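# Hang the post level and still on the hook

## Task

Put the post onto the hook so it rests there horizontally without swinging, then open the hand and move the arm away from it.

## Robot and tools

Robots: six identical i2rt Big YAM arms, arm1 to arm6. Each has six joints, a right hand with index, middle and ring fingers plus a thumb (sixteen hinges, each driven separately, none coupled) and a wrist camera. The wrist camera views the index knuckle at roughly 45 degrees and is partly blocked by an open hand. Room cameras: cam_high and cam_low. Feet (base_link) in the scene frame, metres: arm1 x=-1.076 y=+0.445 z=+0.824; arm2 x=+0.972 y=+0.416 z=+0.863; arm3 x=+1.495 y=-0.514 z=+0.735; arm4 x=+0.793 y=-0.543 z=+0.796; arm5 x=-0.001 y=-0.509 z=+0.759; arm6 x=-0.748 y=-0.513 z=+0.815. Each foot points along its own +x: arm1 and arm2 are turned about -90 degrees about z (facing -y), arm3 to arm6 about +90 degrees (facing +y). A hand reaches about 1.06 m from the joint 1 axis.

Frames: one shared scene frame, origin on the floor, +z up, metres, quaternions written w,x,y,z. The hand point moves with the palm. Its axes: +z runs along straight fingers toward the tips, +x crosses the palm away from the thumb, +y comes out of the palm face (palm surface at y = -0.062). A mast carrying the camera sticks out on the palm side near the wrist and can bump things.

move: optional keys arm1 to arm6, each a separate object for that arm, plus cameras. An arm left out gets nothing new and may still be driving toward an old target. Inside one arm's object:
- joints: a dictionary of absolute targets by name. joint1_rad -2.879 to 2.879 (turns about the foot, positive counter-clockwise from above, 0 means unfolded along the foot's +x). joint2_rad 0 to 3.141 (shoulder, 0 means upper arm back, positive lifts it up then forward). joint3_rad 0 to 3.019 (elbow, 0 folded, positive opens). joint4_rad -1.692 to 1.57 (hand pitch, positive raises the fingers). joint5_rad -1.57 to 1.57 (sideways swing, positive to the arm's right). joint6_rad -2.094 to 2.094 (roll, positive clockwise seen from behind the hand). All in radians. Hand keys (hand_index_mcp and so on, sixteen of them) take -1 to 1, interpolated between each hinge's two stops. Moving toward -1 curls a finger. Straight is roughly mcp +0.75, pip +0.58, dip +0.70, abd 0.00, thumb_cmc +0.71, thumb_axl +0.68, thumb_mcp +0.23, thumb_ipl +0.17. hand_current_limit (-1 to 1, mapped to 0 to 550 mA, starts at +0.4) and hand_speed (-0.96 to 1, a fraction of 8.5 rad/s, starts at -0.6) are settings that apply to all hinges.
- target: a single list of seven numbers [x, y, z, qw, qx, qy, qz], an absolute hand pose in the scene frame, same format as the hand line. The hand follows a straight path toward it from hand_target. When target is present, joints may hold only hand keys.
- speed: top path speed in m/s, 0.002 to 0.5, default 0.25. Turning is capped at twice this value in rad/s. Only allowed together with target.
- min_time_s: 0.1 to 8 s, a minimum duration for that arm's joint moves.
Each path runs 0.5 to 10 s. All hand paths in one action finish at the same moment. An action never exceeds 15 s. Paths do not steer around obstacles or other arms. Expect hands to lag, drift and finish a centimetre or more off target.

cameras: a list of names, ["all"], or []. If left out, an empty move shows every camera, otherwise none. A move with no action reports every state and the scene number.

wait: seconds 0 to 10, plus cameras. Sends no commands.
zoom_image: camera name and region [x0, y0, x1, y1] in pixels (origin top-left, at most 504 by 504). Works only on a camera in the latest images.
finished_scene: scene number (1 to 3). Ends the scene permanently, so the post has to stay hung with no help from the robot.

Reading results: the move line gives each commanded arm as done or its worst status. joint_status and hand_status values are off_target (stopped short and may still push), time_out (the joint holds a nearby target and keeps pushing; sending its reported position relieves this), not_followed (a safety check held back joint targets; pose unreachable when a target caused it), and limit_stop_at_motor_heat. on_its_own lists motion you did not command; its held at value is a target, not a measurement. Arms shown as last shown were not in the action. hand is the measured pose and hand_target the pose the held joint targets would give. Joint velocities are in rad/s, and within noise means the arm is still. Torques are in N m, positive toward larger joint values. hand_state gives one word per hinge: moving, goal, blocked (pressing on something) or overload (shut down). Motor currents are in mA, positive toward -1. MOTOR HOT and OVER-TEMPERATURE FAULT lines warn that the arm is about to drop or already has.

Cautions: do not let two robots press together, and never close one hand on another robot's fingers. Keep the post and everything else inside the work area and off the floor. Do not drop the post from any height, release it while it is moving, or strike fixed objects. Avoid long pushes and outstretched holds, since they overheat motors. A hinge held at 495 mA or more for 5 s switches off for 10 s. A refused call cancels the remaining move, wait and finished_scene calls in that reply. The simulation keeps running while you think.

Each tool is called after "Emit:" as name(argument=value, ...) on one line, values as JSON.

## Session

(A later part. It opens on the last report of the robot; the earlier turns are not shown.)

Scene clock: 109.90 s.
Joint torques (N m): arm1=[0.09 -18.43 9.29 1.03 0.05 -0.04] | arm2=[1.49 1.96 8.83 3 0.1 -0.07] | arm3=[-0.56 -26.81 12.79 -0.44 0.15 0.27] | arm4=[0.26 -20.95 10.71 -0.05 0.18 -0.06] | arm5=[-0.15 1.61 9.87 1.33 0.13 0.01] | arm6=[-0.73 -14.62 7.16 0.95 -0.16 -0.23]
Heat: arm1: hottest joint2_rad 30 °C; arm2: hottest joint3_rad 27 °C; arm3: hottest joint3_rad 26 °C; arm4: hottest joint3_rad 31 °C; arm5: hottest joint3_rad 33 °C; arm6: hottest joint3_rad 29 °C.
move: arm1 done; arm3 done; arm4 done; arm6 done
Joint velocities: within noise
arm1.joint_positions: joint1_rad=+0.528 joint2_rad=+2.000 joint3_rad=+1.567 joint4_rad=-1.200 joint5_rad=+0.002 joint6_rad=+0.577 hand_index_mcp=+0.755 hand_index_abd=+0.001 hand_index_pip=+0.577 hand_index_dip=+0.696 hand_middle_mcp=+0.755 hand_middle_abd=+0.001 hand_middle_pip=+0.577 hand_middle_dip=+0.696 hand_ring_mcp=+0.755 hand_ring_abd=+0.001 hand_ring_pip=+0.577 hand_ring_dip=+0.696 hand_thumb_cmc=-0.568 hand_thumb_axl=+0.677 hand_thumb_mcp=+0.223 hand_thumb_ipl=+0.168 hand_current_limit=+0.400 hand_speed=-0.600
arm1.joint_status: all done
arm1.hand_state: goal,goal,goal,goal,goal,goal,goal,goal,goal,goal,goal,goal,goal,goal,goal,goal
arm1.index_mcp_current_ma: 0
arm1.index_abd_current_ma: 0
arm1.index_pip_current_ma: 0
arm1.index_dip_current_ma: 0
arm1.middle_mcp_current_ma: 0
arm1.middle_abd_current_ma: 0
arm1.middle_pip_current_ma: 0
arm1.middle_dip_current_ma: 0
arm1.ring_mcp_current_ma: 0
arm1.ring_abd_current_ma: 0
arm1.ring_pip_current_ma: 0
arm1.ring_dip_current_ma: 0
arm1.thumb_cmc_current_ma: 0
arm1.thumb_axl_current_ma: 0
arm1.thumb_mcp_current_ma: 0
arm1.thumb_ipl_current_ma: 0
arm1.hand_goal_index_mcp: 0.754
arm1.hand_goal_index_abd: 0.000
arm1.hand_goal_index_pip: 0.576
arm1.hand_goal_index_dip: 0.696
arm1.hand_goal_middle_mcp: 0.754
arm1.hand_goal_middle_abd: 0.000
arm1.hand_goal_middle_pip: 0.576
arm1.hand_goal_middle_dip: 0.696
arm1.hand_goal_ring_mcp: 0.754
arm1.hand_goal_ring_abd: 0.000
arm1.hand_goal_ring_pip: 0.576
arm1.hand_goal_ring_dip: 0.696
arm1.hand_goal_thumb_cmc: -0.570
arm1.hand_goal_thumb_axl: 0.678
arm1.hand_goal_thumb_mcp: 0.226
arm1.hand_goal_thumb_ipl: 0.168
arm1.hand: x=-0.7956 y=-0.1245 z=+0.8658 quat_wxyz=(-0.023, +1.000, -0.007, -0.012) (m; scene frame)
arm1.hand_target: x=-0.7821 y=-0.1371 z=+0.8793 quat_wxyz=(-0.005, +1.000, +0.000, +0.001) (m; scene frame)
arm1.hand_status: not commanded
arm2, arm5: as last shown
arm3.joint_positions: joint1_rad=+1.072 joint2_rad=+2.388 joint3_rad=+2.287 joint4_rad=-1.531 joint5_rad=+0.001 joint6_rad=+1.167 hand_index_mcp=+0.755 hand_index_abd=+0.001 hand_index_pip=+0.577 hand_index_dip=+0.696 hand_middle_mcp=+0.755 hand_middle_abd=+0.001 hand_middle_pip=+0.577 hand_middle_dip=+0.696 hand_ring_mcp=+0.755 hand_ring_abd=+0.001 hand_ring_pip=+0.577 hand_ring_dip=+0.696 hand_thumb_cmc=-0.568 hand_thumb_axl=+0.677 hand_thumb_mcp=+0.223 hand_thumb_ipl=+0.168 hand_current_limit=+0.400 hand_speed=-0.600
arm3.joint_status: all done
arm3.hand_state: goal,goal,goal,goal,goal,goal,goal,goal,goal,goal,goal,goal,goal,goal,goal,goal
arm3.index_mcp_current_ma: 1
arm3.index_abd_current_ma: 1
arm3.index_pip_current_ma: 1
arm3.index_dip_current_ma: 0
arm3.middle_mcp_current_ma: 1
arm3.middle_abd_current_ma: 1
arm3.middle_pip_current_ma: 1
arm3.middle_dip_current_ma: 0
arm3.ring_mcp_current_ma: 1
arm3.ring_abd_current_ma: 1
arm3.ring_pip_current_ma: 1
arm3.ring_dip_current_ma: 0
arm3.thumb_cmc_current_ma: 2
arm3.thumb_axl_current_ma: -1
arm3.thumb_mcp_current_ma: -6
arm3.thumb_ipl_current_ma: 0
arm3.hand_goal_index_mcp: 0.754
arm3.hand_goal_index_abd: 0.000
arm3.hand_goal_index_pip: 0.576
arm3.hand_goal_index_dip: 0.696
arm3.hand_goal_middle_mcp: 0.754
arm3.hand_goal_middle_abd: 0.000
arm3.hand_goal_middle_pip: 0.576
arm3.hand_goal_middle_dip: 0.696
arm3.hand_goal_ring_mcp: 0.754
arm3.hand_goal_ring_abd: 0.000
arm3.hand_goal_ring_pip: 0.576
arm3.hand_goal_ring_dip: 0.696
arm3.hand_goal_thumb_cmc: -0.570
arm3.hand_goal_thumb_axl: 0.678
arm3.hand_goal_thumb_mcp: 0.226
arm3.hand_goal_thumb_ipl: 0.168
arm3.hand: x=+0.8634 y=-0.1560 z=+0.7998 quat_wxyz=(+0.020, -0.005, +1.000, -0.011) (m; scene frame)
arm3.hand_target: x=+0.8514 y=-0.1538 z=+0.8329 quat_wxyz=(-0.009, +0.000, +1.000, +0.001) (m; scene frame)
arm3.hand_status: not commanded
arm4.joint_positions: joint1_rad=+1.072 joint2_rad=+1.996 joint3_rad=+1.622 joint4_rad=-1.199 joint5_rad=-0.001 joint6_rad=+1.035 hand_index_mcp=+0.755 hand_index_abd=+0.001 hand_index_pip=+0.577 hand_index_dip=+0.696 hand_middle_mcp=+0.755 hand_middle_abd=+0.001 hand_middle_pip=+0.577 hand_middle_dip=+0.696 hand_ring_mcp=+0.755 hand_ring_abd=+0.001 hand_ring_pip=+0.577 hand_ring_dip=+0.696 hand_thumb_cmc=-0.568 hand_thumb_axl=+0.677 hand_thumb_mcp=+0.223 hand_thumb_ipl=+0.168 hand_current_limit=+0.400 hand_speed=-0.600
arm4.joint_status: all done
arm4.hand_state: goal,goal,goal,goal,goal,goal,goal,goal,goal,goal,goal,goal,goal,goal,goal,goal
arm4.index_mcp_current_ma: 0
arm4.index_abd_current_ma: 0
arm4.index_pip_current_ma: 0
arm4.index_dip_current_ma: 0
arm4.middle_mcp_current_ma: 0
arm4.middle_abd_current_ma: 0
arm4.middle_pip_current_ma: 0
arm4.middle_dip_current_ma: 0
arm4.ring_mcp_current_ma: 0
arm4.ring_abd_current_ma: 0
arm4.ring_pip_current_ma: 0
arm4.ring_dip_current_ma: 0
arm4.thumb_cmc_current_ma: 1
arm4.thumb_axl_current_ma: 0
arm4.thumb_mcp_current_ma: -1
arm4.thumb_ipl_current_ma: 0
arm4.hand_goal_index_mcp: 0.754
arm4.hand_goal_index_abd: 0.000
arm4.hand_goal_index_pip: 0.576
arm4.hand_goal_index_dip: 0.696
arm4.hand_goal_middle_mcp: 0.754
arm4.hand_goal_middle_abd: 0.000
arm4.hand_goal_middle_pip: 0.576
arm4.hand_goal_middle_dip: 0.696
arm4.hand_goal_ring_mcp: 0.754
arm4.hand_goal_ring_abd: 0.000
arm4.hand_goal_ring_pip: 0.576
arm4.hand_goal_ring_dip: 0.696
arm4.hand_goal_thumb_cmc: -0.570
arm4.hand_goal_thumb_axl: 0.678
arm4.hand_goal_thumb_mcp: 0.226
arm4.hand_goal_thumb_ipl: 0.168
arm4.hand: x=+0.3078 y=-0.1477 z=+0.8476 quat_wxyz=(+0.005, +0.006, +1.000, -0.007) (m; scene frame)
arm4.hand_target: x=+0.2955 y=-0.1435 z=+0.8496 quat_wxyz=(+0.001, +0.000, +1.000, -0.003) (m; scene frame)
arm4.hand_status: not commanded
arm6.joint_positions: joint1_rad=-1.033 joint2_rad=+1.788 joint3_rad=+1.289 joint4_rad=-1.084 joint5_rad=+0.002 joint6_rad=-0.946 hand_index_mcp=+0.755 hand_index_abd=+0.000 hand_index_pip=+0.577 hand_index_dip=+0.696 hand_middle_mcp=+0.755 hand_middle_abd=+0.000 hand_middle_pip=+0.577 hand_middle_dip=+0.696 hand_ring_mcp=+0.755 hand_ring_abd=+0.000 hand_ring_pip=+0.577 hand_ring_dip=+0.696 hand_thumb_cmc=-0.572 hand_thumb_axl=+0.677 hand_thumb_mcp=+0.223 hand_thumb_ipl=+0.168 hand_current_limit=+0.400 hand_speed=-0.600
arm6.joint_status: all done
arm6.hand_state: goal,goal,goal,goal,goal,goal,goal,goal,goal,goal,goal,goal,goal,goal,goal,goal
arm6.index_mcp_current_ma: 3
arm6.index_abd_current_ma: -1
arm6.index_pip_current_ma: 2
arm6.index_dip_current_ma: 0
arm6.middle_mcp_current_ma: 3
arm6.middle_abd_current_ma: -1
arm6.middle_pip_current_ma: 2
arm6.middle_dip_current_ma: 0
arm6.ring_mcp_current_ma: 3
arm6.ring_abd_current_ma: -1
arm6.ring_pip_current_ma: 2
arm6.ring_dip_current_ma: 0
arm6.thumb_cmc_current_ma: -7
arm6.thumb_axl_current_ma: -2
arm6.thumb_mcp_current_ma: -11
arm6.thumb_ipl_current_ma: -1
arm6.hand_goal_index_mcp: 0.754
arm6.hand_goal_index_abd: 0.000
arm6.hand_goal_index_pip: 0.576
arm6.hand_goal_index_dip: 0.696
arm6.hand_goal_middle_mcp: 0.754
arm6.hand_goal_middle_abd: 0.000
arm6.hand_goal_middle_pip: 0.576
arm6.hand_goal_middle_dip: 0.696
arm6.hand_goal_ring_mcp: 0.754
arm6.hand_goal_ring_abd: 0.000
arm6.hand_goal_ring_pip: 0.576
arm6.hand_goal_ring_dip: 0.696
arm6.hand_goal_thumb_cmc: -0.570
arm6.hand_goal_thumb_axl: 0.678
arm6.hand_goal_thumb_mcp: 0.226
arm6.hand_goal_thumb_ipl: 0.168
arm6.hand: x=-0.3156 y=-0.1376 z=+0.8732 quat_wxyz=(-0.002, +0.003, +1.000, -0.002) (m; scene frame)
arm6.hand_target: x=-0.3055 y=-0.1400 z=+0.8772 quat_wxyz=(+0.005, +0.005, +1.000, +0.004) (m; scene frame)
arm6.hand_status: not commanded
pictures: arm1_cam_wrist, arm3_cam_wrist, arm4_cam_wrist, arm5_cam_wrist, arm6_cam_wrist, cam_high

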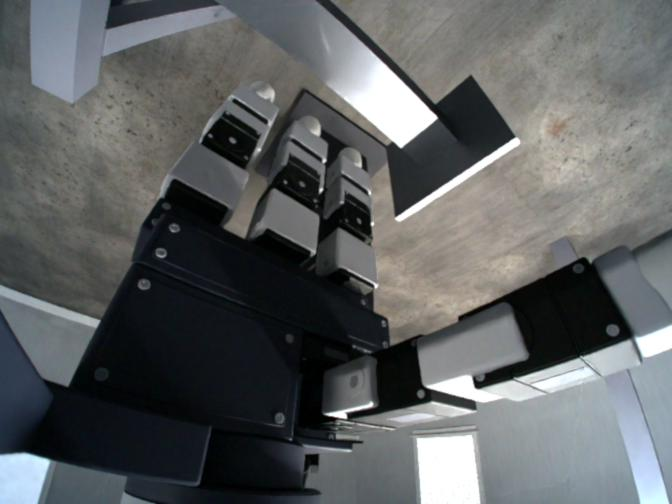

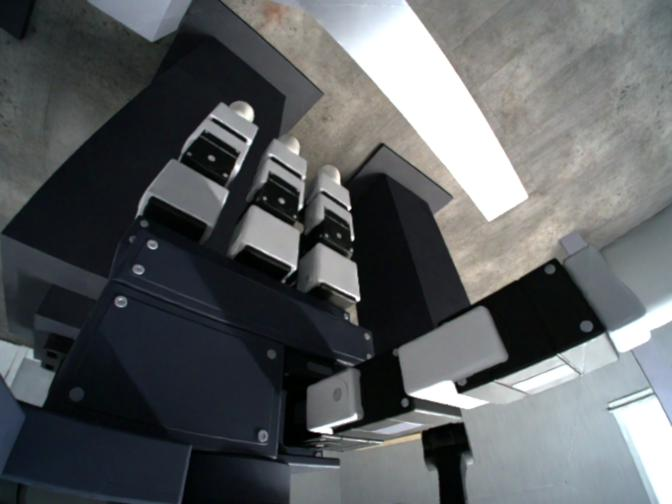

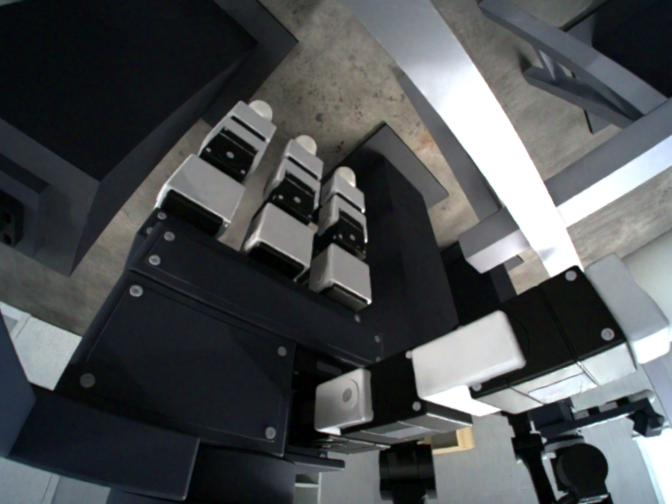

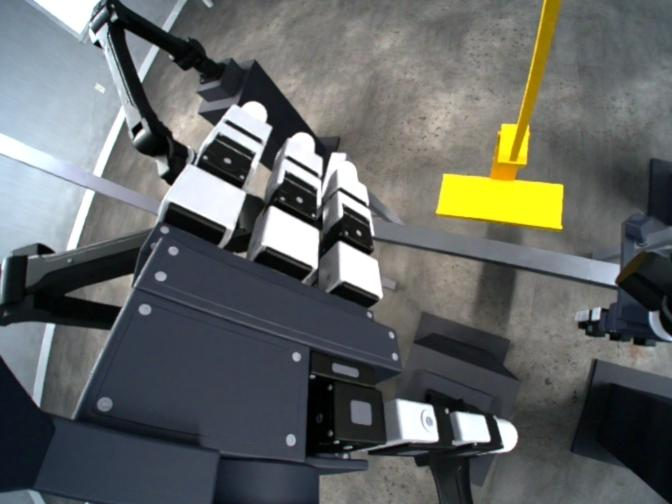

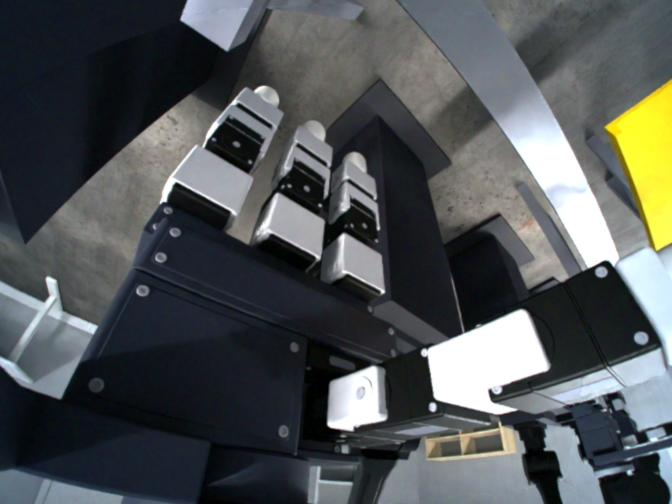

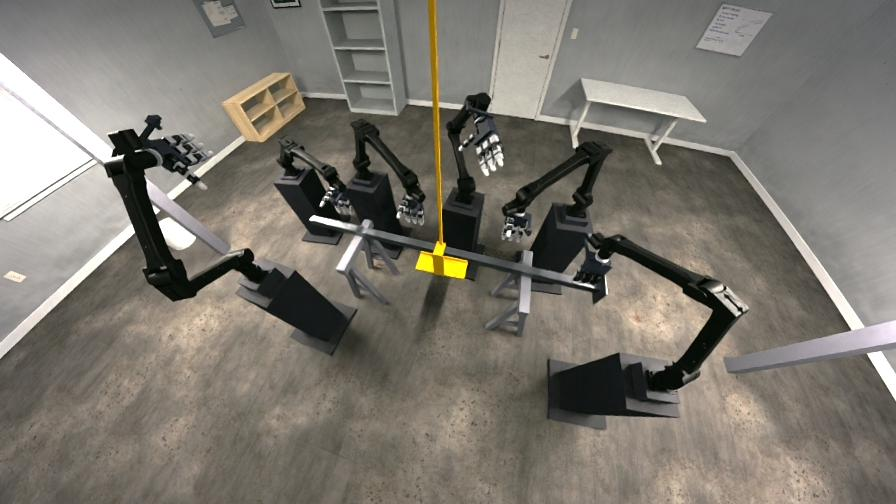

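Emit:
move(arm1={"target": [-0.787, -0.09, 0.875, 0, 1, 0, 0], "speed": 0.15}, arm3={"target": [0.81, -0.165, 0.80, 0, 0, 1, 0], "speed": 0.15}, arm4={"target": [0.28, -0.14, 0.78, 0, 0, 1, 0], "speed": 0.15}, arm6={"target": [-0.328, -0.10, 0.80, 0, 0, 1, 0], "speed": 0.15}, cameras=[])

Emit:
move(arm1={"target": [-0.79, -0.088, 0.642, 0, 1, 0, 0], "speed": 0.12}, arm3={"target": [0.81, -0.162, 0.655, 0, 0, 1, 0], "speed": 0.12}, arm4={"target": [0.28, -0.138, 0.640, 0, 0, 1, 0], "speed": 0.12}, arm6={"target": [-0.328, -0.093, 0.637, 0, 0, 1, 0], "speed": 0.12}, cameras=["arm1_cam_wrist", "arm3_cam_wrist", "arm4_cam_wrist", "arm6_cam_wrist"])

Scene clock: 257.67 s.
Joint torques (N m): arm1=[-0.15 -18.55 6.68 1.14 0.25 0.13] | arm2=[1.55 1.9 8.85 3.02 0.1 -0.07] | arm3=[-0.38 -27.22 13.03 -0.51 0.27 0.29] | arm4=[0.62 -21.25 9.61 0.42 0.2 0.02] | arm5=[-0.32 1.79 9.89 1.31 0.13 0.01] | arm6=[1.08 -15.44 6.34 0.92 -0.1 0.06]
Heat: arm1: hottest joint2_rad 33 °C; arm2: hottest joint3_rad 28 °C; arm3: hottest joint2_rad 30 °C; arm4: hottest joint3_rad 33 °C; arm5: hottest joint3_rad 34 °C; arm6: hottest joint3_rad 29 °C.
move: arm1 done; arm3 off_target; arm4 off_target; arm6 done
Joint velocities: within noise
arm1.joint_positions: joint1_rad=+0.569 joint2_rad=+1.916 joint3_rad=+1.431 joint4_rad=-1.121 joint5_rad=+0.004 joint6_rad=+0.599 hand_index_mcp=+0.754 hand_index_abd=+0.001 hand_index_pip=+0.577 hand_index_dip=+0.696 hand_middle_mcp=+0.754 hand_middle_abd=+0.001 hand_middle_pip=+0.577 hand_middle_dip=+0.696 hand_ring_mcp=+0.754 hand_ring_abd=+0.001 hand_ring_pip=+0.577 hand_ring_dip=+0.696 hand_thumb_cmc=-0.568 hand_thumb_axl=+0.677 hand_thumb_mcp=+0.223 hand_thumb_ipl=+0.168 hand_current_limit=+0.400 hand_speed=-0.600
arm1.joint_status: not commanded
arm1.hand_state: goal,goal,goal,goal,goal,goal,goal,goal,goal,goal,goal,goal,goal,goal,goal,goal
arm1.index_mcp_current_ma: 0
arm1.index_abd_current_ma: 0
arm1.index_pip_current_ma: 0
arm1.index_dip_current_ma: 0
arm1.middle_mcp_current_ma: 0
arm1.middle_abd_current_ma: 0
arm1.middle_pip_current_ma: 0
arm1.middle_dip_current_ma: 0
arm1.ring_mcp_current_ma: 0
arm1.ring_abd_current_ma: 0
arm1.ring_pip_current_ma: 0
arm1.ring_dip_current_ma: 0
arm1.thumb_cmc_current_ma: 0
arm1.thumb_axl_current_ma: 0
arm1.thumb_mcp_current_ma: 0
arm1.thumb_ipl_current_ma: 0
arm1.hand_goal_index_mcp: 0.754
arm1.hand_goal_index_abd: 0.000
arm1.hand_goal_index_pip: 0.576
arm1.hand_goal_index_dip: 0.696
arm1.hand_goal_middle_mcp: 0.754
arm1.hand_goal_middle_abd: 0.000
arm1.hand_goal_middle_pip: 0.576
arm1.hand_goal_middle_dip: 0.696
arm1.hand_goal_ring_mcp: 0.754
arm1.hand_goal_ring_abd: 0.000
arm1.hand_goal_ring_pip: 0.576
arm1.hand_goal_ring_dip: 0.696
arm1.hand_goal_thumb_cmc: -0.570
arm1.hand_goal_thumb_axl: 0.678
arm1.hand_goal_thumb_mcp: 0.226
arm1.hand_goal_thumb_ipl: 0.168
arm1.hand: x=-0.7914 y=-0.0881 z=+0.8665 quat_wxyz=(-0.011, +1.000, +0.002, -0.006) (m; scene frame)
arm1.hand_target: x=-0.7870 y=-0.0900 z=+0.8750 quat_wxyz=(+0.000, +1.000, +0.000, +0.000) (m; scene frame)
arm1.hand_status: done (0.010 m and 1.5 deg from the pose sent, 0.037 m and 3.1 deg at the start)
arm2, arm5: as last shown
arm3.joint_positions: joint1_rad=+1.108 joint2_rad=+2.576 joint3_rad=+2.580 joint4_rad=-1.636 joint5_rad=+0.002 joint6_rad=+1.200 hand_index_mcp=+0.755 hand_index_abd=+0.001 hand_index_pip=+0.577 hand_index_dip=+0.696 hand_middle_mcp=+0.755 hand_middle_abd=+0.001 hand_middle_pip=+0.577 hand_middle_dip=+0.696 hand_ring_mcp=+0.755 hand_ring_abd=+0.001 hand_ring_pip=+0.577 hand_ring_dip=+0.696 hand_thumb_cmc=-0.568 hand_thumb_axl=+0.677 hand_thumb_mcp=+0.223 hand_thumb_ipl=+0.168 hand_current_limit=+0.400 hand_speed=-0.600
arm3.joint_status: not commanded
arm3.hand_state: goal,goal,goal,goal,goal,goal,goal,goal,goal,goal,goal,goal,goal,goal,goal,goal
arm3.index_mcp_current_ma: 1
arm3.index_abd_current_ma: 1
arm3.index_pip_current_ma: 1
arm3.index_dip_current_ma: 0
arm3.middle_mcp_current_ma: 1
arm3.middle_abd_current_ma: 1
arm3.middle_pip_current_ma: 1
arm3.middle_dip_current_ma: 0
arm3.ring_mcp_current_ma: 1
arm3.ring_abd_current_ma: 1
arm3.ring_pip_current_ma: 1
arm3.ring_dip_current_ma: 0
arm3.thumb_cmc_current_ma: 2
arm3.thumb_axl_current_ma: -1
arm3.thumb_mcp_current_ma: -6
arm3.thumb_ipl_current_ma: 0
arm3.hand_goal_index_mcp: 0.754
arm3.hand_goal_index_abd: 0.000
arm3.hand_goal_index_pip: 0.576
arm3.hand_goal_index_dip: 0.696
arm3.hand_goal_middle_mcp: 0.754
arm3.hand_goal_middle_abd: 0.000
arm3.hand_goal_middle_pip: 0.576
arm3.hand_goal_middle_dip: 0.696
arm3.hand_goal_ring_mcp: 0.754
arm3.hand_goal_ring_abd: 0.000
arm3.hand_goal_ring_pip: 0.576
arm3.hand_goal_ring_dip: 0.696
arm3.hand_goal_thumb_cmc: -0.570
arm3.hand_goal_thumb_axl: 0.678
arm3.hand_goal_thumb_mcp: 0.226
arm3.hand_goal_thumb_ipl: 0.168
arm3.hand: x=+0.8201 y=-0.1675 z=+0.7770 quat_wxyz=(+0.021, -0.007, +1.000, -0.009) (m; scene frame)
arm3.hand_target: x=+0.8109 y=-0.1656 z=+0.8001 quat_wxyz=(-0.001, -0.001, +1.000, +0.000) (m; scene frame)
arm3.hand_status: off_target (0.025 m and 2.7 deg from the pose sent, 0.054 m and 2.7 deg at the start)
arm4.joint_positions: joint1_rad=+1.076 joint2_rad=+2.102 joint3_rad=+1.622 joint4_rad=-1.085 joint5_rad=+0.003 joint6_rad=+1.035 hand_index_mcp=+0.755 hand_index_abd=+0.001 hand_index_pip=+0.577 hand_index_dip=+0.696 hand_middle_mcp=+0.755 hand_middle_abd=+0.001 hand_middle_pip=+0.577 hand_middle_dip=+0.696 hand_ring_mcp=+0.755 hand_ring_abd=+0.001 hand_ring_pip=+0.577 hand_ring_dip=+0.696 hand_thumb_cmc=-0.568 hand_thumb_axl=+0.677 hand_thumb_mcp=+0.223 hand_thumb_ipl=+0.168 hand_current_limit=+0.400 hand_speed=-0.600
arm4.joint_status: not commanded
arm4.hand_state: goal,goal,goal,goal,goal,goal,goal,goal,goal,goal,goal,goal,goal,goal,goal,goal
arm4.index_mcp_current_ma: 0
arm4.index_abd_current_ma: 0
arm4.index_pip_current_ma: 0
arm4.index_dip_current_ma: 0
arm4.middle_mcp_current_ma: 0
arm4.middle_abd_current_ma: 0
arm4.middle_pip_current_ma: 0
arm4.middle_dip_current_ma: 0
arm4.ring_mcp_current_ma: 0
arm4.ring_abd_current_ma: 0
arm4.ring_pip_current_ma: 0
arm4.ring_dip_current_ma: 0
arm4.thumb_cmc_current_ma: 1
arm4.thumb_axl_current_ma: 0
arm4.thumb_mcp_current_ma: -1
arm4.thumb_ipl_current_ma: 0
arm4.hand_goal_index_mcp: 0.754
arm4.hand_goal_index_abd: 0.000
arm4.hand_goal_index_pip: 0.576
arm4.hand_goal_index_dip: 0.696
arm4.hand_goal_middle_mcp: 0.754
arm4.hand_goal_middle_abd: 0.000
arm4.hand_goal_middle_pip: 0.576
arm4.hand_goal_middle_dip: 0.696
arm4.hand_goal_ring_mcp: 0.754
arm4.hand_goal_ring_abd: 0.000
arm4.hand_goal_ring_pip: 0.576
arm4.hand_goal_ring_dip: 0.696
arm4.hand_goal_thumb_cmc: -0.570
arm4.hand_goal_thumb_axl: 0.678
arm4.hand_goal_thumb_mcp: 0.226
arm4.hand_goal_thumb_ipl: 0.168
arm4.hand: x=+0.2922 y=-0.1405 z=+0.7862 quat_wxyz=(+0.003, +0.004, +1.000, -0.003) (m; scene frame)
arm4.hand_target: x=+0.2803 y=-0.1402 z=+0.7801 quat_wxyz=(+0.000, +0.000, +1.000, +0.000) (m; scene frame)
arm4.hand_status: off_target (0.014 m and 0.6 deg from the pose sent, 0.074 m and 1.2 deg at the start)
arm6.joint_positions: joint1_rad=-0.968 joint2_rad=+1.915 joint3_rad=+1.252 joint4_rad=-0.928 joint5_rad=+0.001 joint6_rad=-0.893 hand_index_mcp=+0.754 hand_index_abd=+0.000 hand_index_pip=+0.577 hand_index_dip=+0.696 hand_middle_mcp=+0.754 hand_middle_abd=+0.000 hand_middle_pip=+0.577 hand_middle_dip=+0.696 hand_ring_mcp=+0.754 hand_ring_abd=+0.000 hand_ring_pip=+0.577 hand_ring_dip=+0.696 hand_thumb_cmc=-0.572 hand_thumb_axl=+0.677 hand_thumb_mcp=+0.223 hand_thumb_ipl=+0.168 hand_current_limit=+0.400 hand_speed=-0.600
arm6.joint_status: not commanded
arm6.hand_state: goal,goal,goal,goal,goal,goal,goal,goal,goal,goal,goal,goal,goal,goal,goal,goal
arm6.index_mcp_current_ma: 1
arm6.index_abd_current_ma: -1
arm6.index_pip_current_ma: 2
arm6.index_dip_current_ma: 0
arm6.middle_mcp_current_ma: 1
arm6.middle_abd_current_ma: -1
arm6.middle_pip_current_ma: 2
arm6.middle_dip_current_ma: 0
arm6.ring_mcp_current_ma: 1
arm6.ring_abd_current_ma: -1
arm6.ring_pip_current_ma: 2
arm6.ring_dip_current_ma: 0
arm6.thumb_cmc_current_ma: -6
arm6.thumb_axl_current_ma: -2
arm6.thumb_mcp_current_ma: -11
arm6.thumb_ipl_current_ma: -1
arm6.hand_goal_index_mcp: 0.754
arm6.hand_goal_index_abd: 0.000
arm6.hand_goal_index_pip: 0.576
arm6.hand_goal_index_dip: 0.696
arm6.hand_goal_middle_mcp: 0.754
arm6.hand_goal_middle_abd: 0.000
arm6.hand_goal_middle_pip: 0.576
arm6.hand_goal_middle_dip: 0.696
arm6.hand_goal_ring_mcp: 0.754
arm6.hand_goal_ring_abd: 0.000
arm6.hand_goal_ring_pip: 0.576
arm6.hand_goal_ring_dip: 0.696
arm6.hand_goal_thumb_cmc: -0.570
arm6.hand_goal_thumb_axl: 0.678
arm6.hand_goal_thumb_mcp: 0.226
arm6.hand_goal_thumb_ipl: 0.168
arm6.hand: x=-0.3306 y=-0.1061 z=+0.7986 quat_wxyz=(-0.005, -0.003, +1.000, -0.005) (m; scene frame)
arm6.hand_target: x=-0.3280 y=-0.1000 z=+0.8002 quat_wxyz=(+0.000, +0.000, +1.000, +0.000) (m; scene frame)
arm6.hand_status: done (0.007 m and 0.9 deg from the pose sent, 0.083 m and 0.5 deg at the start)
pictures: none
No camera images: "cameras" was empty.

Scene clock: 260.27 s.
Joint torques (N m): arm1=[-0.38 -17.79 5.3 1.17 0.25 0.1] | arm2=[1.67 1.85 8.79 3 0.09 -0.07] | arm3=[-1.03 -26.87 8.47 0.59 0.28 0.24] | arm4=[0.32 -21.89 6.95 0.5 0.2 -0.02] | arm5=[-0.26 1.73 9.91 1.31 0.12 0.01] | arm6=[2.2 -15.74 5.55 0.98 -0.12 0.07]
Heat: arm1: hottest joint2_rad 34 °C; arm2: hottest joint3_rad 28 °C; arm3: hottest joint2_rad 30 °C; arm4: hottest joint3_rad 33 °C; arm5: hottest joint3_rad 34 °C; arm6: hottest joint3_rad 29 °C.
move: arm1 done; arm3 done; arm4 off_target; arm6 off_target
Joint velocities: within noise
arm1.joint_positions: joint1_rad=+0.569 joint2_rad=+2.281 joint3_rad=+1.326 joint4_rad=-0.641 joint5_rad=+0.004 joint6_rad=+0.599 hand_index_mcp=+0.754 hand_index_abd=+0.001 hand_index_pip=+0.577 hand_index_dip=+0.696 hand_middle_mcp=+0.754 hand_middle_abd=+0.001 hand_middle_pip=+0.577 hand_middle_dip=+0.696 hand_ring_mcp=+0.754 hand_ring_abd=+0.001 hand_ring_pip=+0.577 hand_ring_dip=+0.696 hand_thumb_cmc=-0.568 hand_thumb_axl=+0.677 hand_thumb_mcp=+0.223 hand_thumb_ipl=+0.168 hand_current_limit=+0.400 hand_speed=-0.600
arm1.joint_status: not commanded
arm1.hand_state: goal,goal,goal,goal,goal,goal,goal,goal,goal,goal,goal,goal,goal,goal,goal,goal
arm1.index_mcp_current_ma: 0
arm1.index_abd_current_ma: 0
arm1.index_pip_current_ma: 0
arm1.index_dip_current_ma: 0
arm1.middle_mcp_current_ma: 0
arm1.middle_abd_current_ma: 0
arm1.middle_pip_current_ma: 0
arm1.middle_dip_current_ma: 0
arm1.ring_mcp_current_ma: 0
arm1.ring_abd_current_ma: 0
arm1.ring_pip_current_ma: 0
arm1.ring_dip_current_ma: 0
arm1.thumb_cmc_current_ma: 0
arm1.thumb_axl_current_ma: 0
arm1.thumb_mcp_current_ma: 0
arm1.thumb_ipl_current_ma: 0
arm1.hand_goal_index_mcp: 0.754
arm1.hand_goal_index_abd: 0.000
arm1.hand_goal_index_pip: 0.576
arm1.hand_goal_index_dip: 0.696
arm1.hand_goal_middle_mcp: 0.754
arm1.hand_goal_middle_abd: 0.000
arm1.hand_goal_middle_pip: 0.576
arm1.hand_goal_middle_dip: 0.696
arm1.hand_goal_ring_mcp: 0.754
arm1.hand_goal_ring_abd: 0.000
arm1.hand_goal_ring_pip: 0.576
arm1.hand_goal_ring_dip: 0.696
arm1.hand_goal_thumb_cmc: -0.570
arm1.hand_goal_thumb_axl: 0.678
arm1.hand_goal_thumb_mcp: 0.226
arm1.hand_goal_thumb_ipl: 0.168
arm1.hand: x=-0.7936 y=-0.0822 z=+0.6428 quat_wxyz=(-0.007, +1.000, +0.002, -0.003) (m; scene frame)
arm1.hand_target: x=-0.7899 y=-0.0879 z=+0.6421 quat_wxyz=(+0.000, +1.000, +0.000, +0.000) (m; scene frame)
arm1.hand_status: done (0.007 m and 0.9 deg from the pose sent, 0.225 m and 1.5 deg at the start)
arm2, arm5: as last shown
arm3.joint_positions: joint1_rad=+1.108 joint2_rad=+2.650 joint3_rad=+2.415 joint4_rad=-1.356 joint5_rad=+0.002 joint6_rad=+1.200 hand_index_mcp=+0.755 hand_index_abd=+0.001 hand_index_pip=+0.577 hand_index_dip=+0.696 hand_middle_mcp=+0.755 hand_middle_abd=+0.001 hand_middle_pip=+0.577 hand_middle_dip=+0.696 hand_ring_mcp=+0.755 hand_ring_abd=+0.001 hand_ring_pip=+0.577 hand_ring_dip=+0.696 hand_thumb_cmc=-0.568 hand_thumb_axl=+0.677 hand_thumb_mcp=+0.223 hand_thumb_ipl=+0.168 hand_current_limit=+0.400 hand_speed=-0.600
arm3.joint_status: not commanded
arm3.hand_state: goal,goal,goal,goal,goal,goal,goal,goal,goal,goal,goal,goal,goal,goal,goal,goal
arm3.index_mcp_current_ma: 1
arm3.index_abd_current_ma: 1
arm3.index_pip_current_ma: 1
arm3.index_dip_current_ma: 0
arm3.middle_mcp_current_ma: 1
arm3.middle_abd_current_ma: 1
arm3.middle_pip_current_ma: 1
arm3.middle_dip_current_ma: 0
arm3.ring_mcp_current_ma: 1
arm3.ring_abd_current_ma: 1
arm3.ring_pip_current_ma: 1
arm3.ring_dip_current_ma: 0
arm3.thumb_cmc_current_ma: 2
arm3.thumb_axl_current_ma: -1
arm3.thumb_mcp_current_ma: -6
arm3.thumb_ipl_current_ma: 0
arm3.hand_goal_index_mcp: 0.754
arm3.hand_goal_index_abd: 0.000
arm3.hand_goal_index_pip: 0.576
arm3.hand_goal_index_dip: 0.696
arm3.hand_goal_middle_mcp: 0.754
arm3.hand_goal_middle_abd: 0.000
arm3.hand_goal_middle_pip: 0.576
arm3.hand_goal_middle_dip: 0.696
arm3.hand_goal_ring_mcp: 0.754
arm3.hand_goal_ring_abd: 0.000
arm3.hand_goal_ring_pip: 0.576
arm3.hand_goal_ring_dip: 0.696
arm3.hand_goal_thumb_cmc: -0.570
arm3.hand_goal_thumb_axl: 0.678
arm3.hand_goal_thumb_mcp: 0.226
arm3.hand_goal_thumb_ipl: 0.168
arm3.hand: x=+0.8096 y=-0.1641 z=+0.6593 quat_wxyz=(+0.002, -0.007, +1.000, -0.002) (m; scene frame)
arm3.hand_target: x=+0.8099 y=-0.1621 z=+0.6552 quat_wxyz=(+0.000, +0.000, +1.000, +0.000) (m; scene frame)
arm3.hand_status: done (0.005 m and 0.8 deg from the pose sent, 0.122 m and 2.7 deg at the start)
arm4.joint_positions: joint1_rad=+1.076 joint2_rad=+2.309 joint3_rad=+1.616 joint4_rad=-0.840 joint5_rad=+0.003 joint6_rad=+1.035 hand_index_mcp=+0.755 hand_index_abd=+0.001 hand_index_pip=+0.577 hand_index_dip=+0.696 hand_middle_mcp=+0.755 hand_middle_abd=+0.001 hand_middle_pip=+0.577 hand_middle_dip=+0.696 hand_ring_mcp=+0.755 hand_ring_abd=+0.001 hand_ring_pip=+0.577 hand_ring_dip=+0.696 hand_thumb_cmc=-0.568 hand_thumb_axl=+0.677 hand_thumb_mcp=+0.223 hand_thumb_ipl=+0.168 hand_current_limit=+0.400 hand_speed=-0.600
arm4.joint_status: not commanded
arm4.hand_state: goal,goal,goal,goal,goal,goal,goal,goal,goal,goal,goal,goal,goal,goal,goal,goal
arm4.index_mcp_current_ma: 0
arm4.index_abd_current_ma: 0
arm4.index_pip_current_ma: 0
arm4.index_dip_current_ma: 0
arm4.middle_mcp_current_ma: 0
arm4.middle_abd_current_ma: 0
arm4.middle_pip_current_ma: 0
arm4.middle_dip_current_ma: 0
arm4.ring_mcp_current_ma: 0
arm4.ring_abd_current_ma: 0
arm4.ring_pip_current_ma: 0
arm4.ring_dip_current_ma: 0
arm4.thumb_cmc_current_ma: 1
arm4.thumb_axl_current_ma: 0
arm4.thumb_mcp_current_ma: -1
arm4.thumb_ipl_current_ma: 0
arm4.hand_goal_index_mcp: 0.754
arm4.hand_goal_index_abd: 0.000
arm4.hand_goal_index_pip: 0.576
arm4.hand_goal_index_dip: 0.696
arm4.hand_goal_middle_mcp: 0.754
arm4.hand_goal_middle_abd: 0.000
arm4.hand_goal_middle_pip: 0.576
arm4.hand_goal_middle_dip: 0.696
arm4.hand_goal_ring_mcp: 0.754
arm4.hand_goal_ring_abd: 0.000
arm4.hand_goal_ring_pip: 0.576
arm4.hand_goal_ring_dip: 0.696
arm4.hand_goal_thumb_cmc: -0.570
arm4.hand_goal_thumb_axl: 0.678
arm4.hand_goal_thumb_mcp: 0.226
arm4.hand_goal_thumb_ipl: 0.168
arm4.hand: x=+0.2786 y=-0.1329 z=+0.6612 quat_wxyz=(-0.010, +0.004, +1.000, +0.005) (m; scene frame)
arm4.hand_target: x=+0.2806 y=-0.1383 z=+0.6406 quat_wxyz=(+0.000, +0.000, +1.000, +0.000) (m; scene frame)
arm4.hand_status: off_target (0.022 m and 1.4 deg from the pose sent, 0.147 m and 0.6 deg at the start)
arm6.joint_positions: joint1_rad=-0.968 joint2_rad=+2.232 joint3_rad=+1.229 joint4_rad=-0.598 joint5_rad=+0.001 joint6_rad=-0.883 hand_index_mcp=+0.754 hand_index_abd=+0.000 hand_index_pip=+0.577 hand_index_dip=+0.696 hand_middle_mcp=+0.754 hand_middle_abd=+0.000 hand_middle_pip=+0.577 hand_middle_dip=+0.696 hand_ring_mcp=+0.754 hand_ring_abd=+0.000 hand_ring_pip=+0.577 hand_ring_dip=+0.696 hand_thumb_cmc=-0.572 hand_thumb_axl=+0.677 hand_thumb_mcp=+0.223 hand_thumb_ipl=+0.168 hand_current_limit=+0.400 hand_speed=-0.600
arm6.joint_status: not commanded
arm6.hand_state: goal,goal,goal,goal,goal,goal,goal,goal,goal,goal,goal,goal,goal,goal,goal,goal
arm6.index_mcp_current_ma: 1
arm6.index_abd_current_ma: -1
arm6.index_pip_current_ma: 2
arm6.index_dip_current_ma: 0
arm6.middle_mcp_current_ma: 1
arm6.middle_abd_current_ma: -1
arm6.middle_pip_current_ma: 2
arm6.middle_dip_current_ma: 0
arm6.ring_mcp_current_ma: 1
arm6.ring_abd_current_ma: -1
arm6.ring_pip_current_ma: 2
arm6.ring_dip_current_ma: 0
arm6.thumb_cmc_current_ma: -6
arm6.thumb_axl_current_ma: -2
arm6.thumb_mcp_current_ma: -11
arm6.thumb_ipl_current_ma: -1
arm6.hand_goal_index_mcp: 0.754
arm6.hand_goal_index_abd: 0.000
arm6.hand_goal_index_pip: 0.576
arm6.hand_goal_index_dip: 0.696
arm6.hand_goal_middle_mcp: 0.754
arm6.hand_goal_middle_abd: 0.000
arm6.hand_goal_middle_pip: 0.576
arm6.hand_goal_middle_dip: 0.696
arm6.hand_goal_ring_mcp: 0.754
arm6.hand_goal_ring_abd: 0.000
arm6.hand_goal_ring_pip: 0.576
arm6.hand_goal_ring_dip: 0.696
arm6.hand_goal_thumb_cmc: -0.570
arm6.hand_goal_thumb_axl: 0.678
arm6.hand_goal_thumb_mcp: 0.226
arm6.hand_goal_thumb_ipl: 0.168
arm6.hand: x=-0.3320 y=-0.1081 z=+0.6346 quat_wxyz=(-0.009, +0.002, +1.000, -0.008) (m; scene frame)
arm6.hand_target: x=-0.3284 y=-0.0933 z=+0.6372 quat_wxyz=(+0.000, +0.000, +1.000, +0.000) (m; scene frame)
arm6.hand_status: off_target (0.016 m and 1.4 deg from the pose sent, 0.162 m and 0.9 deg at the start)
pictures: arm1_cam_wrist, arm3_cam_wrist, arm4_cam_wrist, arm6_cam_wrist

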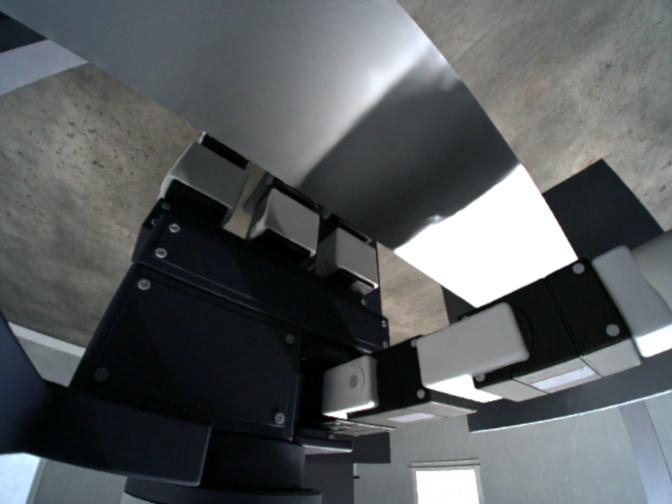

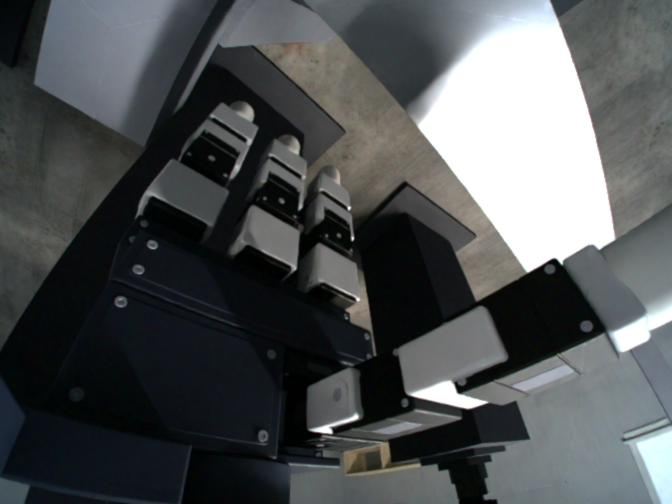

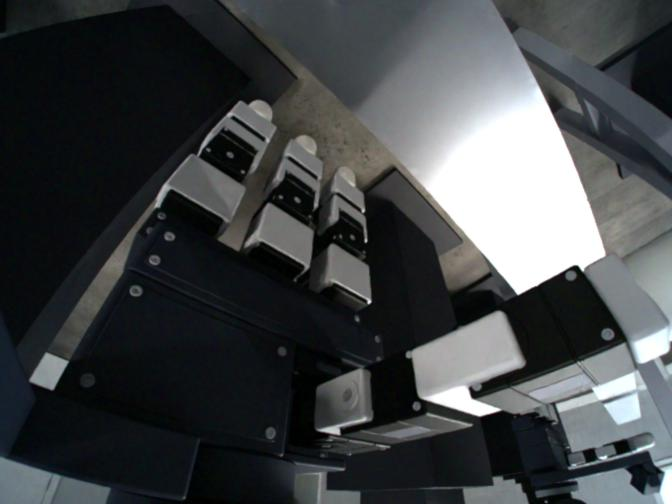

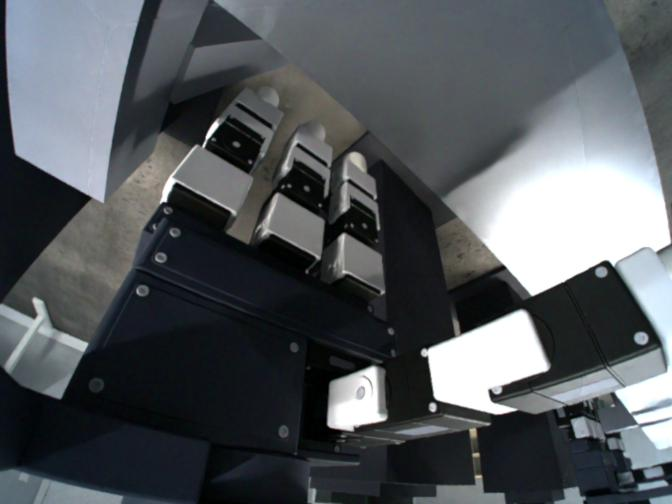

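Emit:
zoom_image(camera="arm4_cam_wrist", region=[200, 0, 660, 320])

Emit:
zoom_image(camera="arm3_cam_wrist", region=[200, 0, 660, 320])

Emit:
zoom_image(camera="arm6_cam_wrist", region=[200, 0, 660, 320])

Scaled by 1.096 from the camera's 672x504 image, which has a finer 960x720 frame.

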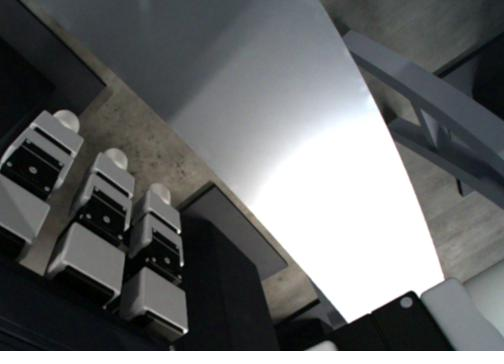

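Scaled by 1.096 from the camera's 672x504 image, which has a finer 960x720 frame.

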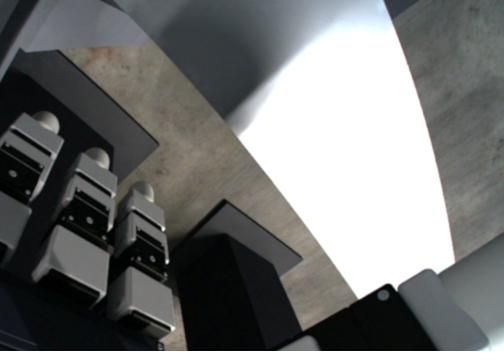

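Scaled by 1.096 from the camera's 672x504 image, which has a finer 960x720 frame.

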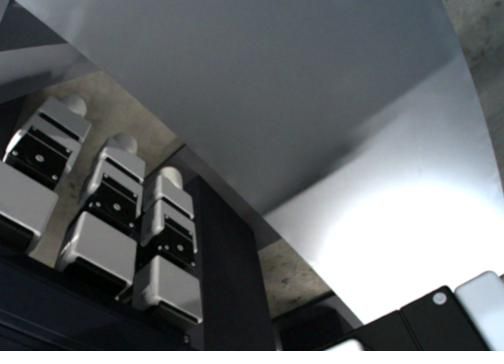

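Emit:
move(arm1={"target": [-0.795, -0.088, 0.620, 0, 1, 0, 0], "speed": 0.1, "joints": {"hand_index_mcp": 0.34, "hand_middle_mcp": 0.34, "hand_ring_mcp": 0.34, "hand_index_pip": 0.14, "hand_middle_pip": 0.14, "hand_ring_pip": 0.14, "hand_index_dip": 0.26, "hand_middle_dip": 0.26, "hand_ring_dip": 0.26}}, arm3={"target": [0.82, -0.153, 0.620, 0, 0, 1, 0], "speed": 0.1, "joints": {"hand_index_mcp": 0.34, "hand_middle_mcp": 0.34, "hand_ring_mcp": 0.34, "hand_index_pip": 0.14, "hand_middle_pip": 0.14, "hand_ring_pip": 0.14, "hand_index_dip": 0.26, "hand_middle_dip": 0.26, "hand_ring_dip": 0.26}}, arm4={"target": [0.29, -0.130, 0.605, 0, 0, 1, 0], "speed": 0.1, "joints": {"hand_index_mcp": 0.34, "hand_middle_mcp": 0.34, "hand_ring_mcp": 0.34, "hand_index_pip": 0.14, "hand_middle_pip": 0.14, "hand_ring_pip": 0.14, "hand_index_dip": 0.26, "hand_middle_dip": 0.26, "hand_ring_dip": 0.26}}, arm6={"target": [-0.332, -0.080, 0.620, 0, 0, 1, 0], "speed": 0.1, "joints": {"hand_index_mcp": 0.34, "hand_middle_mcp": 0.34, "hand_ring_mcp": 0.34, "hand_index_pip": 0.14, "hand_middle_pip": 0.14, "hand_ring_pip": 0.14, "hand_index_dip": 0.26, "hand_middle_dip": 0.26, "hand_ring_dip": 0.26}}, cameras=["arm1_cam_wrist", "arm3_cam_wrist", "arm4_cam_wrist", "arm6_cam_wrist"])

Scene clock: 365.40 s.
Joint torques (N m): arm1=[-0.97 -17.55 5.37 1.37 0.29 0.01] | arm2=[1.55 1.9 8.83 3 0.09 -0.08] | arm3=[-1.55 -26.7 8.27 0.68 0.38 0.07] | arm4=[-0.79 -22.01 6.22 0.55 0.25 -0.08] | arm5=[-0.15 1.85 9.91 1.32 0.13 -0.01] | arm6=[1.44 -15.97 5.96 0.96 -0.17 0.05]
Heat: arm1: hottest joint2_rad 33 °C; arm2: hottest joint3_rad 29 °C; arm3: hottest joint2_rad 28 °C; arm4: hottest joint2_rad 30 °C; arm5: hottest joint3_rad 34 °C; arm6: hottest joint3_rad 27 °C.
move: arm1 done; arm3 done; arm4 off_target; arm6 off_target
Joint velocities: within noise
arm1.joint_positions: joint1_rad=+0.569 joint2_rad=+2.317 joint3_rad=+1.326 joint4_rad=-0.600 joint5_rad=+0.005 joint6_rad=+0.599 hand_index_mcp=+0.351 hand_index_abd=+0.001 hand_index_pip=+0.147 hand_index_dip=+0.264 hand_middle_mcp=+0.349 hand_middle_abd=+0.001 hand_middle_pip=+0.147 hand_middle_dip=+0.264 hand_ring_mcp=+0.351 hand_ring_abd=+0.001 hand_ring_pip=+0.147 hand_ring_dip=+0.264 hand_thumb_cmc=-0.568 hand_thumb_axl=+0.677 hand_thumb_mcp=+0.223 hand_thumb_ipl=+0.168 hand_current_limit=+0.400 hand_speed=-0.600
arm1.joint_status: all done
arm1.hand_state: goal,goal,goal,goal,goal,goal,goal,goal,goal,goal,goal,goal,goal,goal,goal,goal
arm1.index_mcp_current_ma: 3
arm1.index_abd_current_ma: 0
arm1.index_pip_current_ma: 1
arm1.index_dip_current_ma: 0
arm1.middle_mcp_current_ma: 2
arm1.middle_abd_current_ma: 0
arm1.middle_pip_current_ma: 1
arm1.middle_dip_current_ma: 0
arm1.ring_mcp_current_ma: 3
arm1.ring_abd_current_ma: 0
arm1.ring_pip_current_ma: 1
arm1.ring_dip_current_ma: 0
arm1.thumb_cmc_current_ma: 0
arm1.thumb_axl_current_ma: 0
arm1.thumb_mcp_current_ma: 0
arm1.thumb_ipl_current_ma: 0
arm1.hand_goal_index_mcp: 0.340
arm1.hand_goal_index_abd: 0.000
arm1.hand_goal_index_pip: 0.140
arm1.hand_goal_index_dip: 0.260
arm1.hand_goal_middle_mcp: 0.340
arm1.hand_goal_middle_abd: 0.000
arm1.hand_goal_middle_pip: 0.140
arm1.hand_goal_middle_dip: 0.260
arm1.hand_goal_ring_mcp: 0.340
arm1.hand_goal_ring_abd: 0.000
arm1.hand_goal_ring_pip: 0.140
arm1.hand_goal_ring_dip: 0.260
arm1.hand_goal_thumb_cmc: -0.570
arm1.hand_goal_thumb_axl: 0.678
arm1.hand_goal_thumb_mcp: 0.226
arm1.hand_goal_thumb_ipl: 0.168
arm1.hand: x=-0.7946 y=-0.0810 z=+0.6244 quat_wxyz=(-0.004, +1.000, +0.002, -0.002) (m; scene frame)
arm1.hand_target: x=-0.7950 y=-0.0880 z=+0.6203 quat_wxyz=(+0.000, +1.000, +0.000, +0.000) (m; scene frame)
arm1.hand_status: done (0.008 m and 0.6 deg from the pose sent, 0.024 m and 0.9 deg at the start)
arm2, arm5: as last shown
arm3.joint_positions: joint1_rad=+1.097 joint2_rad=+2.665 joint3_rad=+2.351 joint4_rad=-1.277 joint5_rad=+0.003 joint6_rad=+1.200 hand_index_mcp=+0.352 hand_index_abd=+0.001 hand_index_pip=+0.148 hand_index_dip=+0.264 hand_middle_mcp=+0.352 hand_middle_abd=+0.001 hand_middle_pip=+0.147 hand_middle_dip=+0.264 hand_ring_mcp=+0.352 hand_ring_abd=+0.001 hand_ring_pip=+0.147 hand_ring_dip=+0.263 hand_thumb_cmc=-0.568 hand_thumb_axl=+0.677 hand_thumb_mcp=+0.223 hand_thumb_ipl=+0.168 hand_current_limit=+0.400 hand_speed=-0.600
arm3.joint_status: all done
arm3.hand_state: goal,goal,goal,goal,goal,goal,goal,goal,goal,goal,goal,goal,goal,goal,goal,goal
arm3.index_mcp_current_ma: 29
arm3.index_abd_current_ma: 1
arm3.index_pip_current_ma: 15
arm3.index_dip_current_ma: 7
arm3.middle_mcp_current_ma: 28
arm3.middle_abd_current_ma: 1
arm3.middle_pip_current_ma: 13
arm3.middle_dip_current_ma: 6
arm3.ring_mcp_current_ma: 28
arm3.ring_abd_current_ma: 1
arm3.ring_pip_current_ma: 13
arm3.ring_dip_current_ma: 5
arm3.thumb_cmc_current_ma: 2
arm3.thumb_axl_current_ma: -1
arm3.thumb_mcp_current_ma: -6
arm3.thumb_ipl_current_ma: 0
arm3.hand_goal_index_mcp: 0.340
arm3.hand_goal_index_abd: 0.000
arm3.hand_goal_index_pip: 0.140
arm3.hand_goal_index_dip: 0.260
arm3.hand_goal_middle_mcp: 0.340
arm3.hand_goal_middle_abd: 0.000
arm3.hand_goal_middle_pip: 0.140
arm3.hand_goal_middle_dip: 0.260
arm3.hand_goal_ring_mcp: 0.340
arm3.hand_goal_ring_abd: 0.000
arm3.hand_goal_ring_pip: 0.140
arm3.hand_goal_ring_dip: 0.260
arm3.hand_goal_thumb_cmc: -0.570
arm3.hand_goal_thumb_axl: 0.678
arm3.hand_goal_thumb_mcp: 0.226
arm3.hand_goal_thumb_ipl: 0.168
arm3.hand: x=+0.8188 y=-0.1586 z=+0.6250 quat_wxyz=(+0.002, -0.001, +1.000, -0.002) (m; scene frame)
arm3.hand_target: x=+0.8200 y=-0.1531 z=+0.6200 quat_wxyz=(+0.000, +0.000, +1.000, +0.000) (m; scene frame)
arm3.hand_status: done (0.008 m and 0.3 deg from the pose sent, 0.042 m and 0.8 deg at the start)
arm4.joint_positions: joint1_rad=+1.073 joint2_rad=+2.367 joint3_rad=+1.616 joint4_rad=-0.779 joint5_rad=+0.004 joint6_rad=+1.021 hand_index_mcp=+0.351 hand_index_abd=+0.001 hand_index_pip=+0.147 hand_index_dip=+0.264 hand_middle_mcp=+0.351 hand_middle_abd=+0.001 hand_middle_pip=+0.147 hand_middle_dip=+0.264 hand_ring_mcp=+0.350 hand_ring_abd=+0.001 hand_ring_pip=+0.147 hand_ring_dip=+0.264 hand_thumb_cmc=-0.568 hand_thumb_axl=+0.677 hand_thumb_mcp=+0.223 hand_thumb_ipl=+0.168 hand_current_limit=+0.400 hand_speed=-0.600
arm4.joint_status: all done
arm4.hand_state: goal,goal,goal,goal,goal,goal,goal,goal,goal,goal,goal,goal,goal,goal,goal,goal
arm4.index_mcp_current_ma: 8
arm4.index_abd_current_ma: 0
arm4.index_pip_current_ma: 3
arm4.index_dip_current_ma: 1
arm4.middle_mcp_current_ma: 7
arm4.middle_abd_current_ma: 0
arm4.middle_pip_current_ma: 3
arm4.middle_dip_current_ma: 1
arm4.ring_mcp_current_ma: 6
arm4.ring_abd_current_ma: 0
arm4.ring_pip_current_ma: 3
arm4.ring_dip_current_ma: 1
arm4.thumb_cmc_current_ma: 1
arm4.thumb_axl_current_ma: 0
arm4.thumb_mcp_current_ma: -1
arm4.thumb_ipl_current_ma: 0
arm4.hand_goal_index_mcp: 0.340
arm4.hand_goal_index_abd: 0.000
arm4.hand_goal_index_pip: 0.140
arm4.hand_goal_index_dip: 0.260
arm4.hand_goal_middle_mcp: 0.340
arm4.hand_goal_middle_abd: 0.000
arm4.hand_goal_middle_pip: 0.140
arm4.hand_goal_middle_dip: 0.260
arm4.hand_goal_ring_mcp: 0.340
arm4.hand_goal_ring_abd: 0.000
arm4.hand_goal_ring_pip: 0.140
arm4.hand_goal_ring_dip: 0.260
arm4.hand_goal_thumb_cmc: -0.570
arm4.hand_goal_thumb_axl: 0.678
arm4.hand_goal_thumb_mcp: 0.226
arm4.hand_goal_thumb_ipl: 0.168
arm4.hand: x=+0.2799 y=-0.1314 z=+0.6270 quat_wxyz=(-0.011, -0.001, +1.000, +0.007) (m; scene frame)
arm4.hand_target: x=+0.2905 y=-0.1306 z=+0.6057 quat_wxyz=(+0.000, +0.000, +1.000, +0.000) (m; scene frame)
arm4.hand_status: off_target (0.024 m and 1.5 deg from the pose sent, 0.057 m and 1.4 deg at the start)
arm6.joint_positions: joint1_rad=-0.940 joint2_rad=+2.272 joint3_rad=+1.247 joint4_rad=-0.580 joint5_rad=+0.001 joint6_rad=-0.859 hand_index_mcp=+0.350 hand_index_abd=+0.000 hand_index_pip=+0.147 hand_index_dip=+0.263 hand_middle_mcp=+0.351 hand_middle_abd=+0.000 hand_middle_pip=+0.147 hand_middle_dip=+0.263 hand_ring_mcp=+0.350 hand_ring_abd=+0.000 hand_ring_pip=+0.146 hand_ring_dip=+0.263 hand_thumb_cmc=-0.572 hand_thumb_axl=+0.677 hand_thumb_mcp=+0.223 hand_thumb_ipl=+0.168 hand_current_limit=+0.400 hand_speed=-0.600
arm6.joint_status: all done
arm6.hand_state: goal,goal,goal,goal,goal,goal,goal,goal,goal,goal,goal,goal,goal,goal,goal,goal
arm6.index_mcp_current_ma: 38
arm6.index_abd_current_ma: -1
arm6.index_pip_current_ma: 24
arm6.index_dip_current_ma: 11
arm6.middle_mcp_current_ma: 40
arm6.middle_abd_current_ma: -1
arm6.middle_pip_current_ma: 23
arm6.middle_dip_current_ma: 10
arm6.ring_mcp_current_ma: 40
arm6.ring_abd_current_ma: -1
arm6.ring_pip_current_ma: 21
arm6.ring_dip_current_ma: 10
arm6.thumb_cmc_current_ma: -6
arm6.thumb_axl_current_ma: -2
arm6.thumb_mcp_current_ma: -11
arm6.thumb_ipl_current_ma: -1
arm6.hand_goal_index_mcp: 0.340
arm6.hand_goal_index_abd: 0.000
arm6.hand_goal_index_pip: 0.140
arm6.hand_goal_index_dip: 0.260
arm6.hand_goal_middle_mcp: 0.340
arm6.hand_goal_middle_abd: 0.000
arm6.hand_goal_middle_pip: 0.140
arm6.hand_goal_middle_dip: 0.260
arm6.hand_goal_ring_mcp: 0.340
arm6.hand_goal_ring_abd: 0.000
arm6.hand_goal_ring_pip: 0.140
arm6.hand_goal_ring_dip: 0.260
arm6.hand_goal_thumb_cmc: -0.570
arm6.hand_goal_thumb_axl: 0.678
arm6.hand_goal_thumb_mcp: 0.226
arm6.hand_goal_thumb_ipl: 0.168
arm6.hand: x=-0.3397 y=-0.0953 z=+0.6184 quat_wxyz=(-0.010, +0.000, +1.000, -0.009) (m; scene frame)
arm6.hand_target: x=-0.3325 y=-0.0803 z=+0.6205 quat_wxyz=(+0.000, +0.000, +1.000, +0.000) (m; scene frame)
arm6.hand_status: off_target (0.017 m and 1.6 deg from the pose sent, 0.032 m and 1.4 deg at the start)
pictures: arm1_cam_wrist, arm3_cam_wrist, arm4_cam_wrist, arm6_cam_wrist

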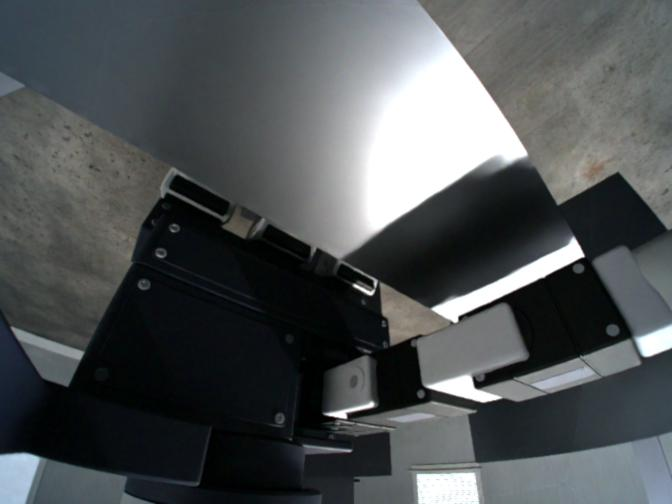

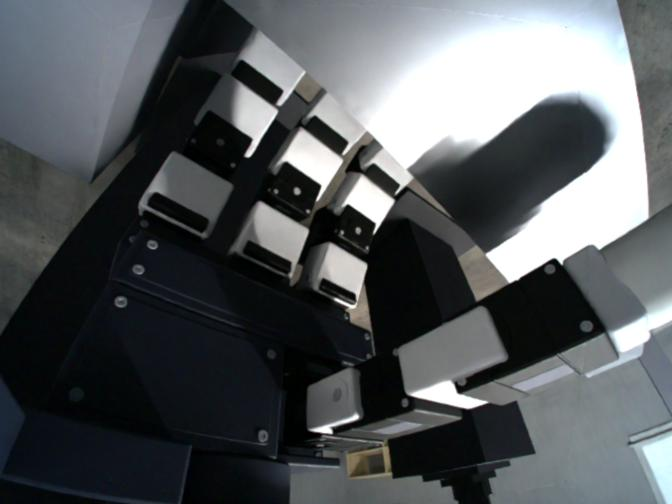

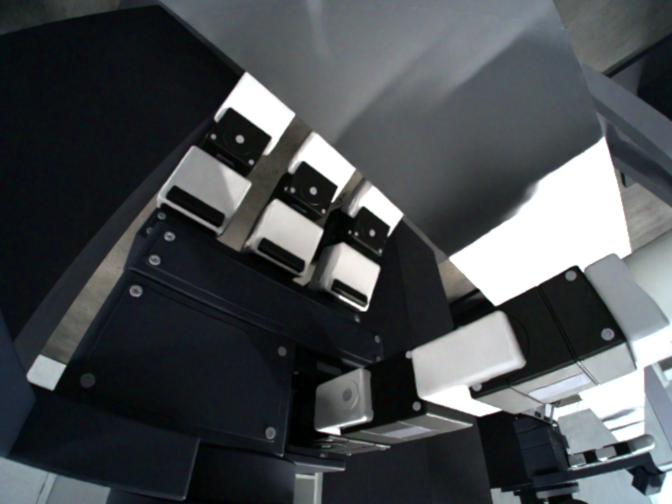

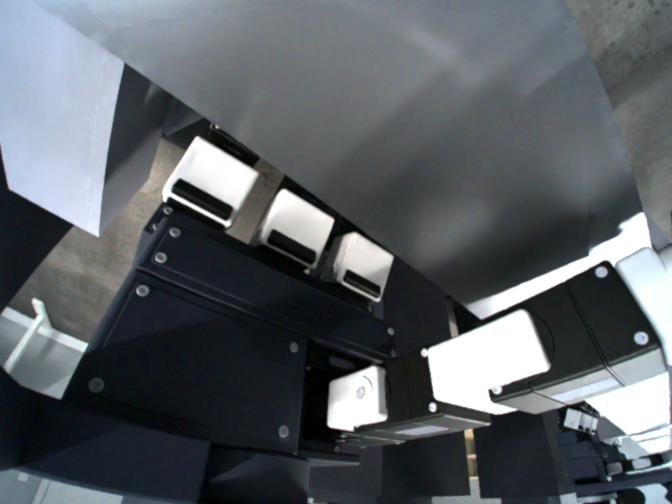

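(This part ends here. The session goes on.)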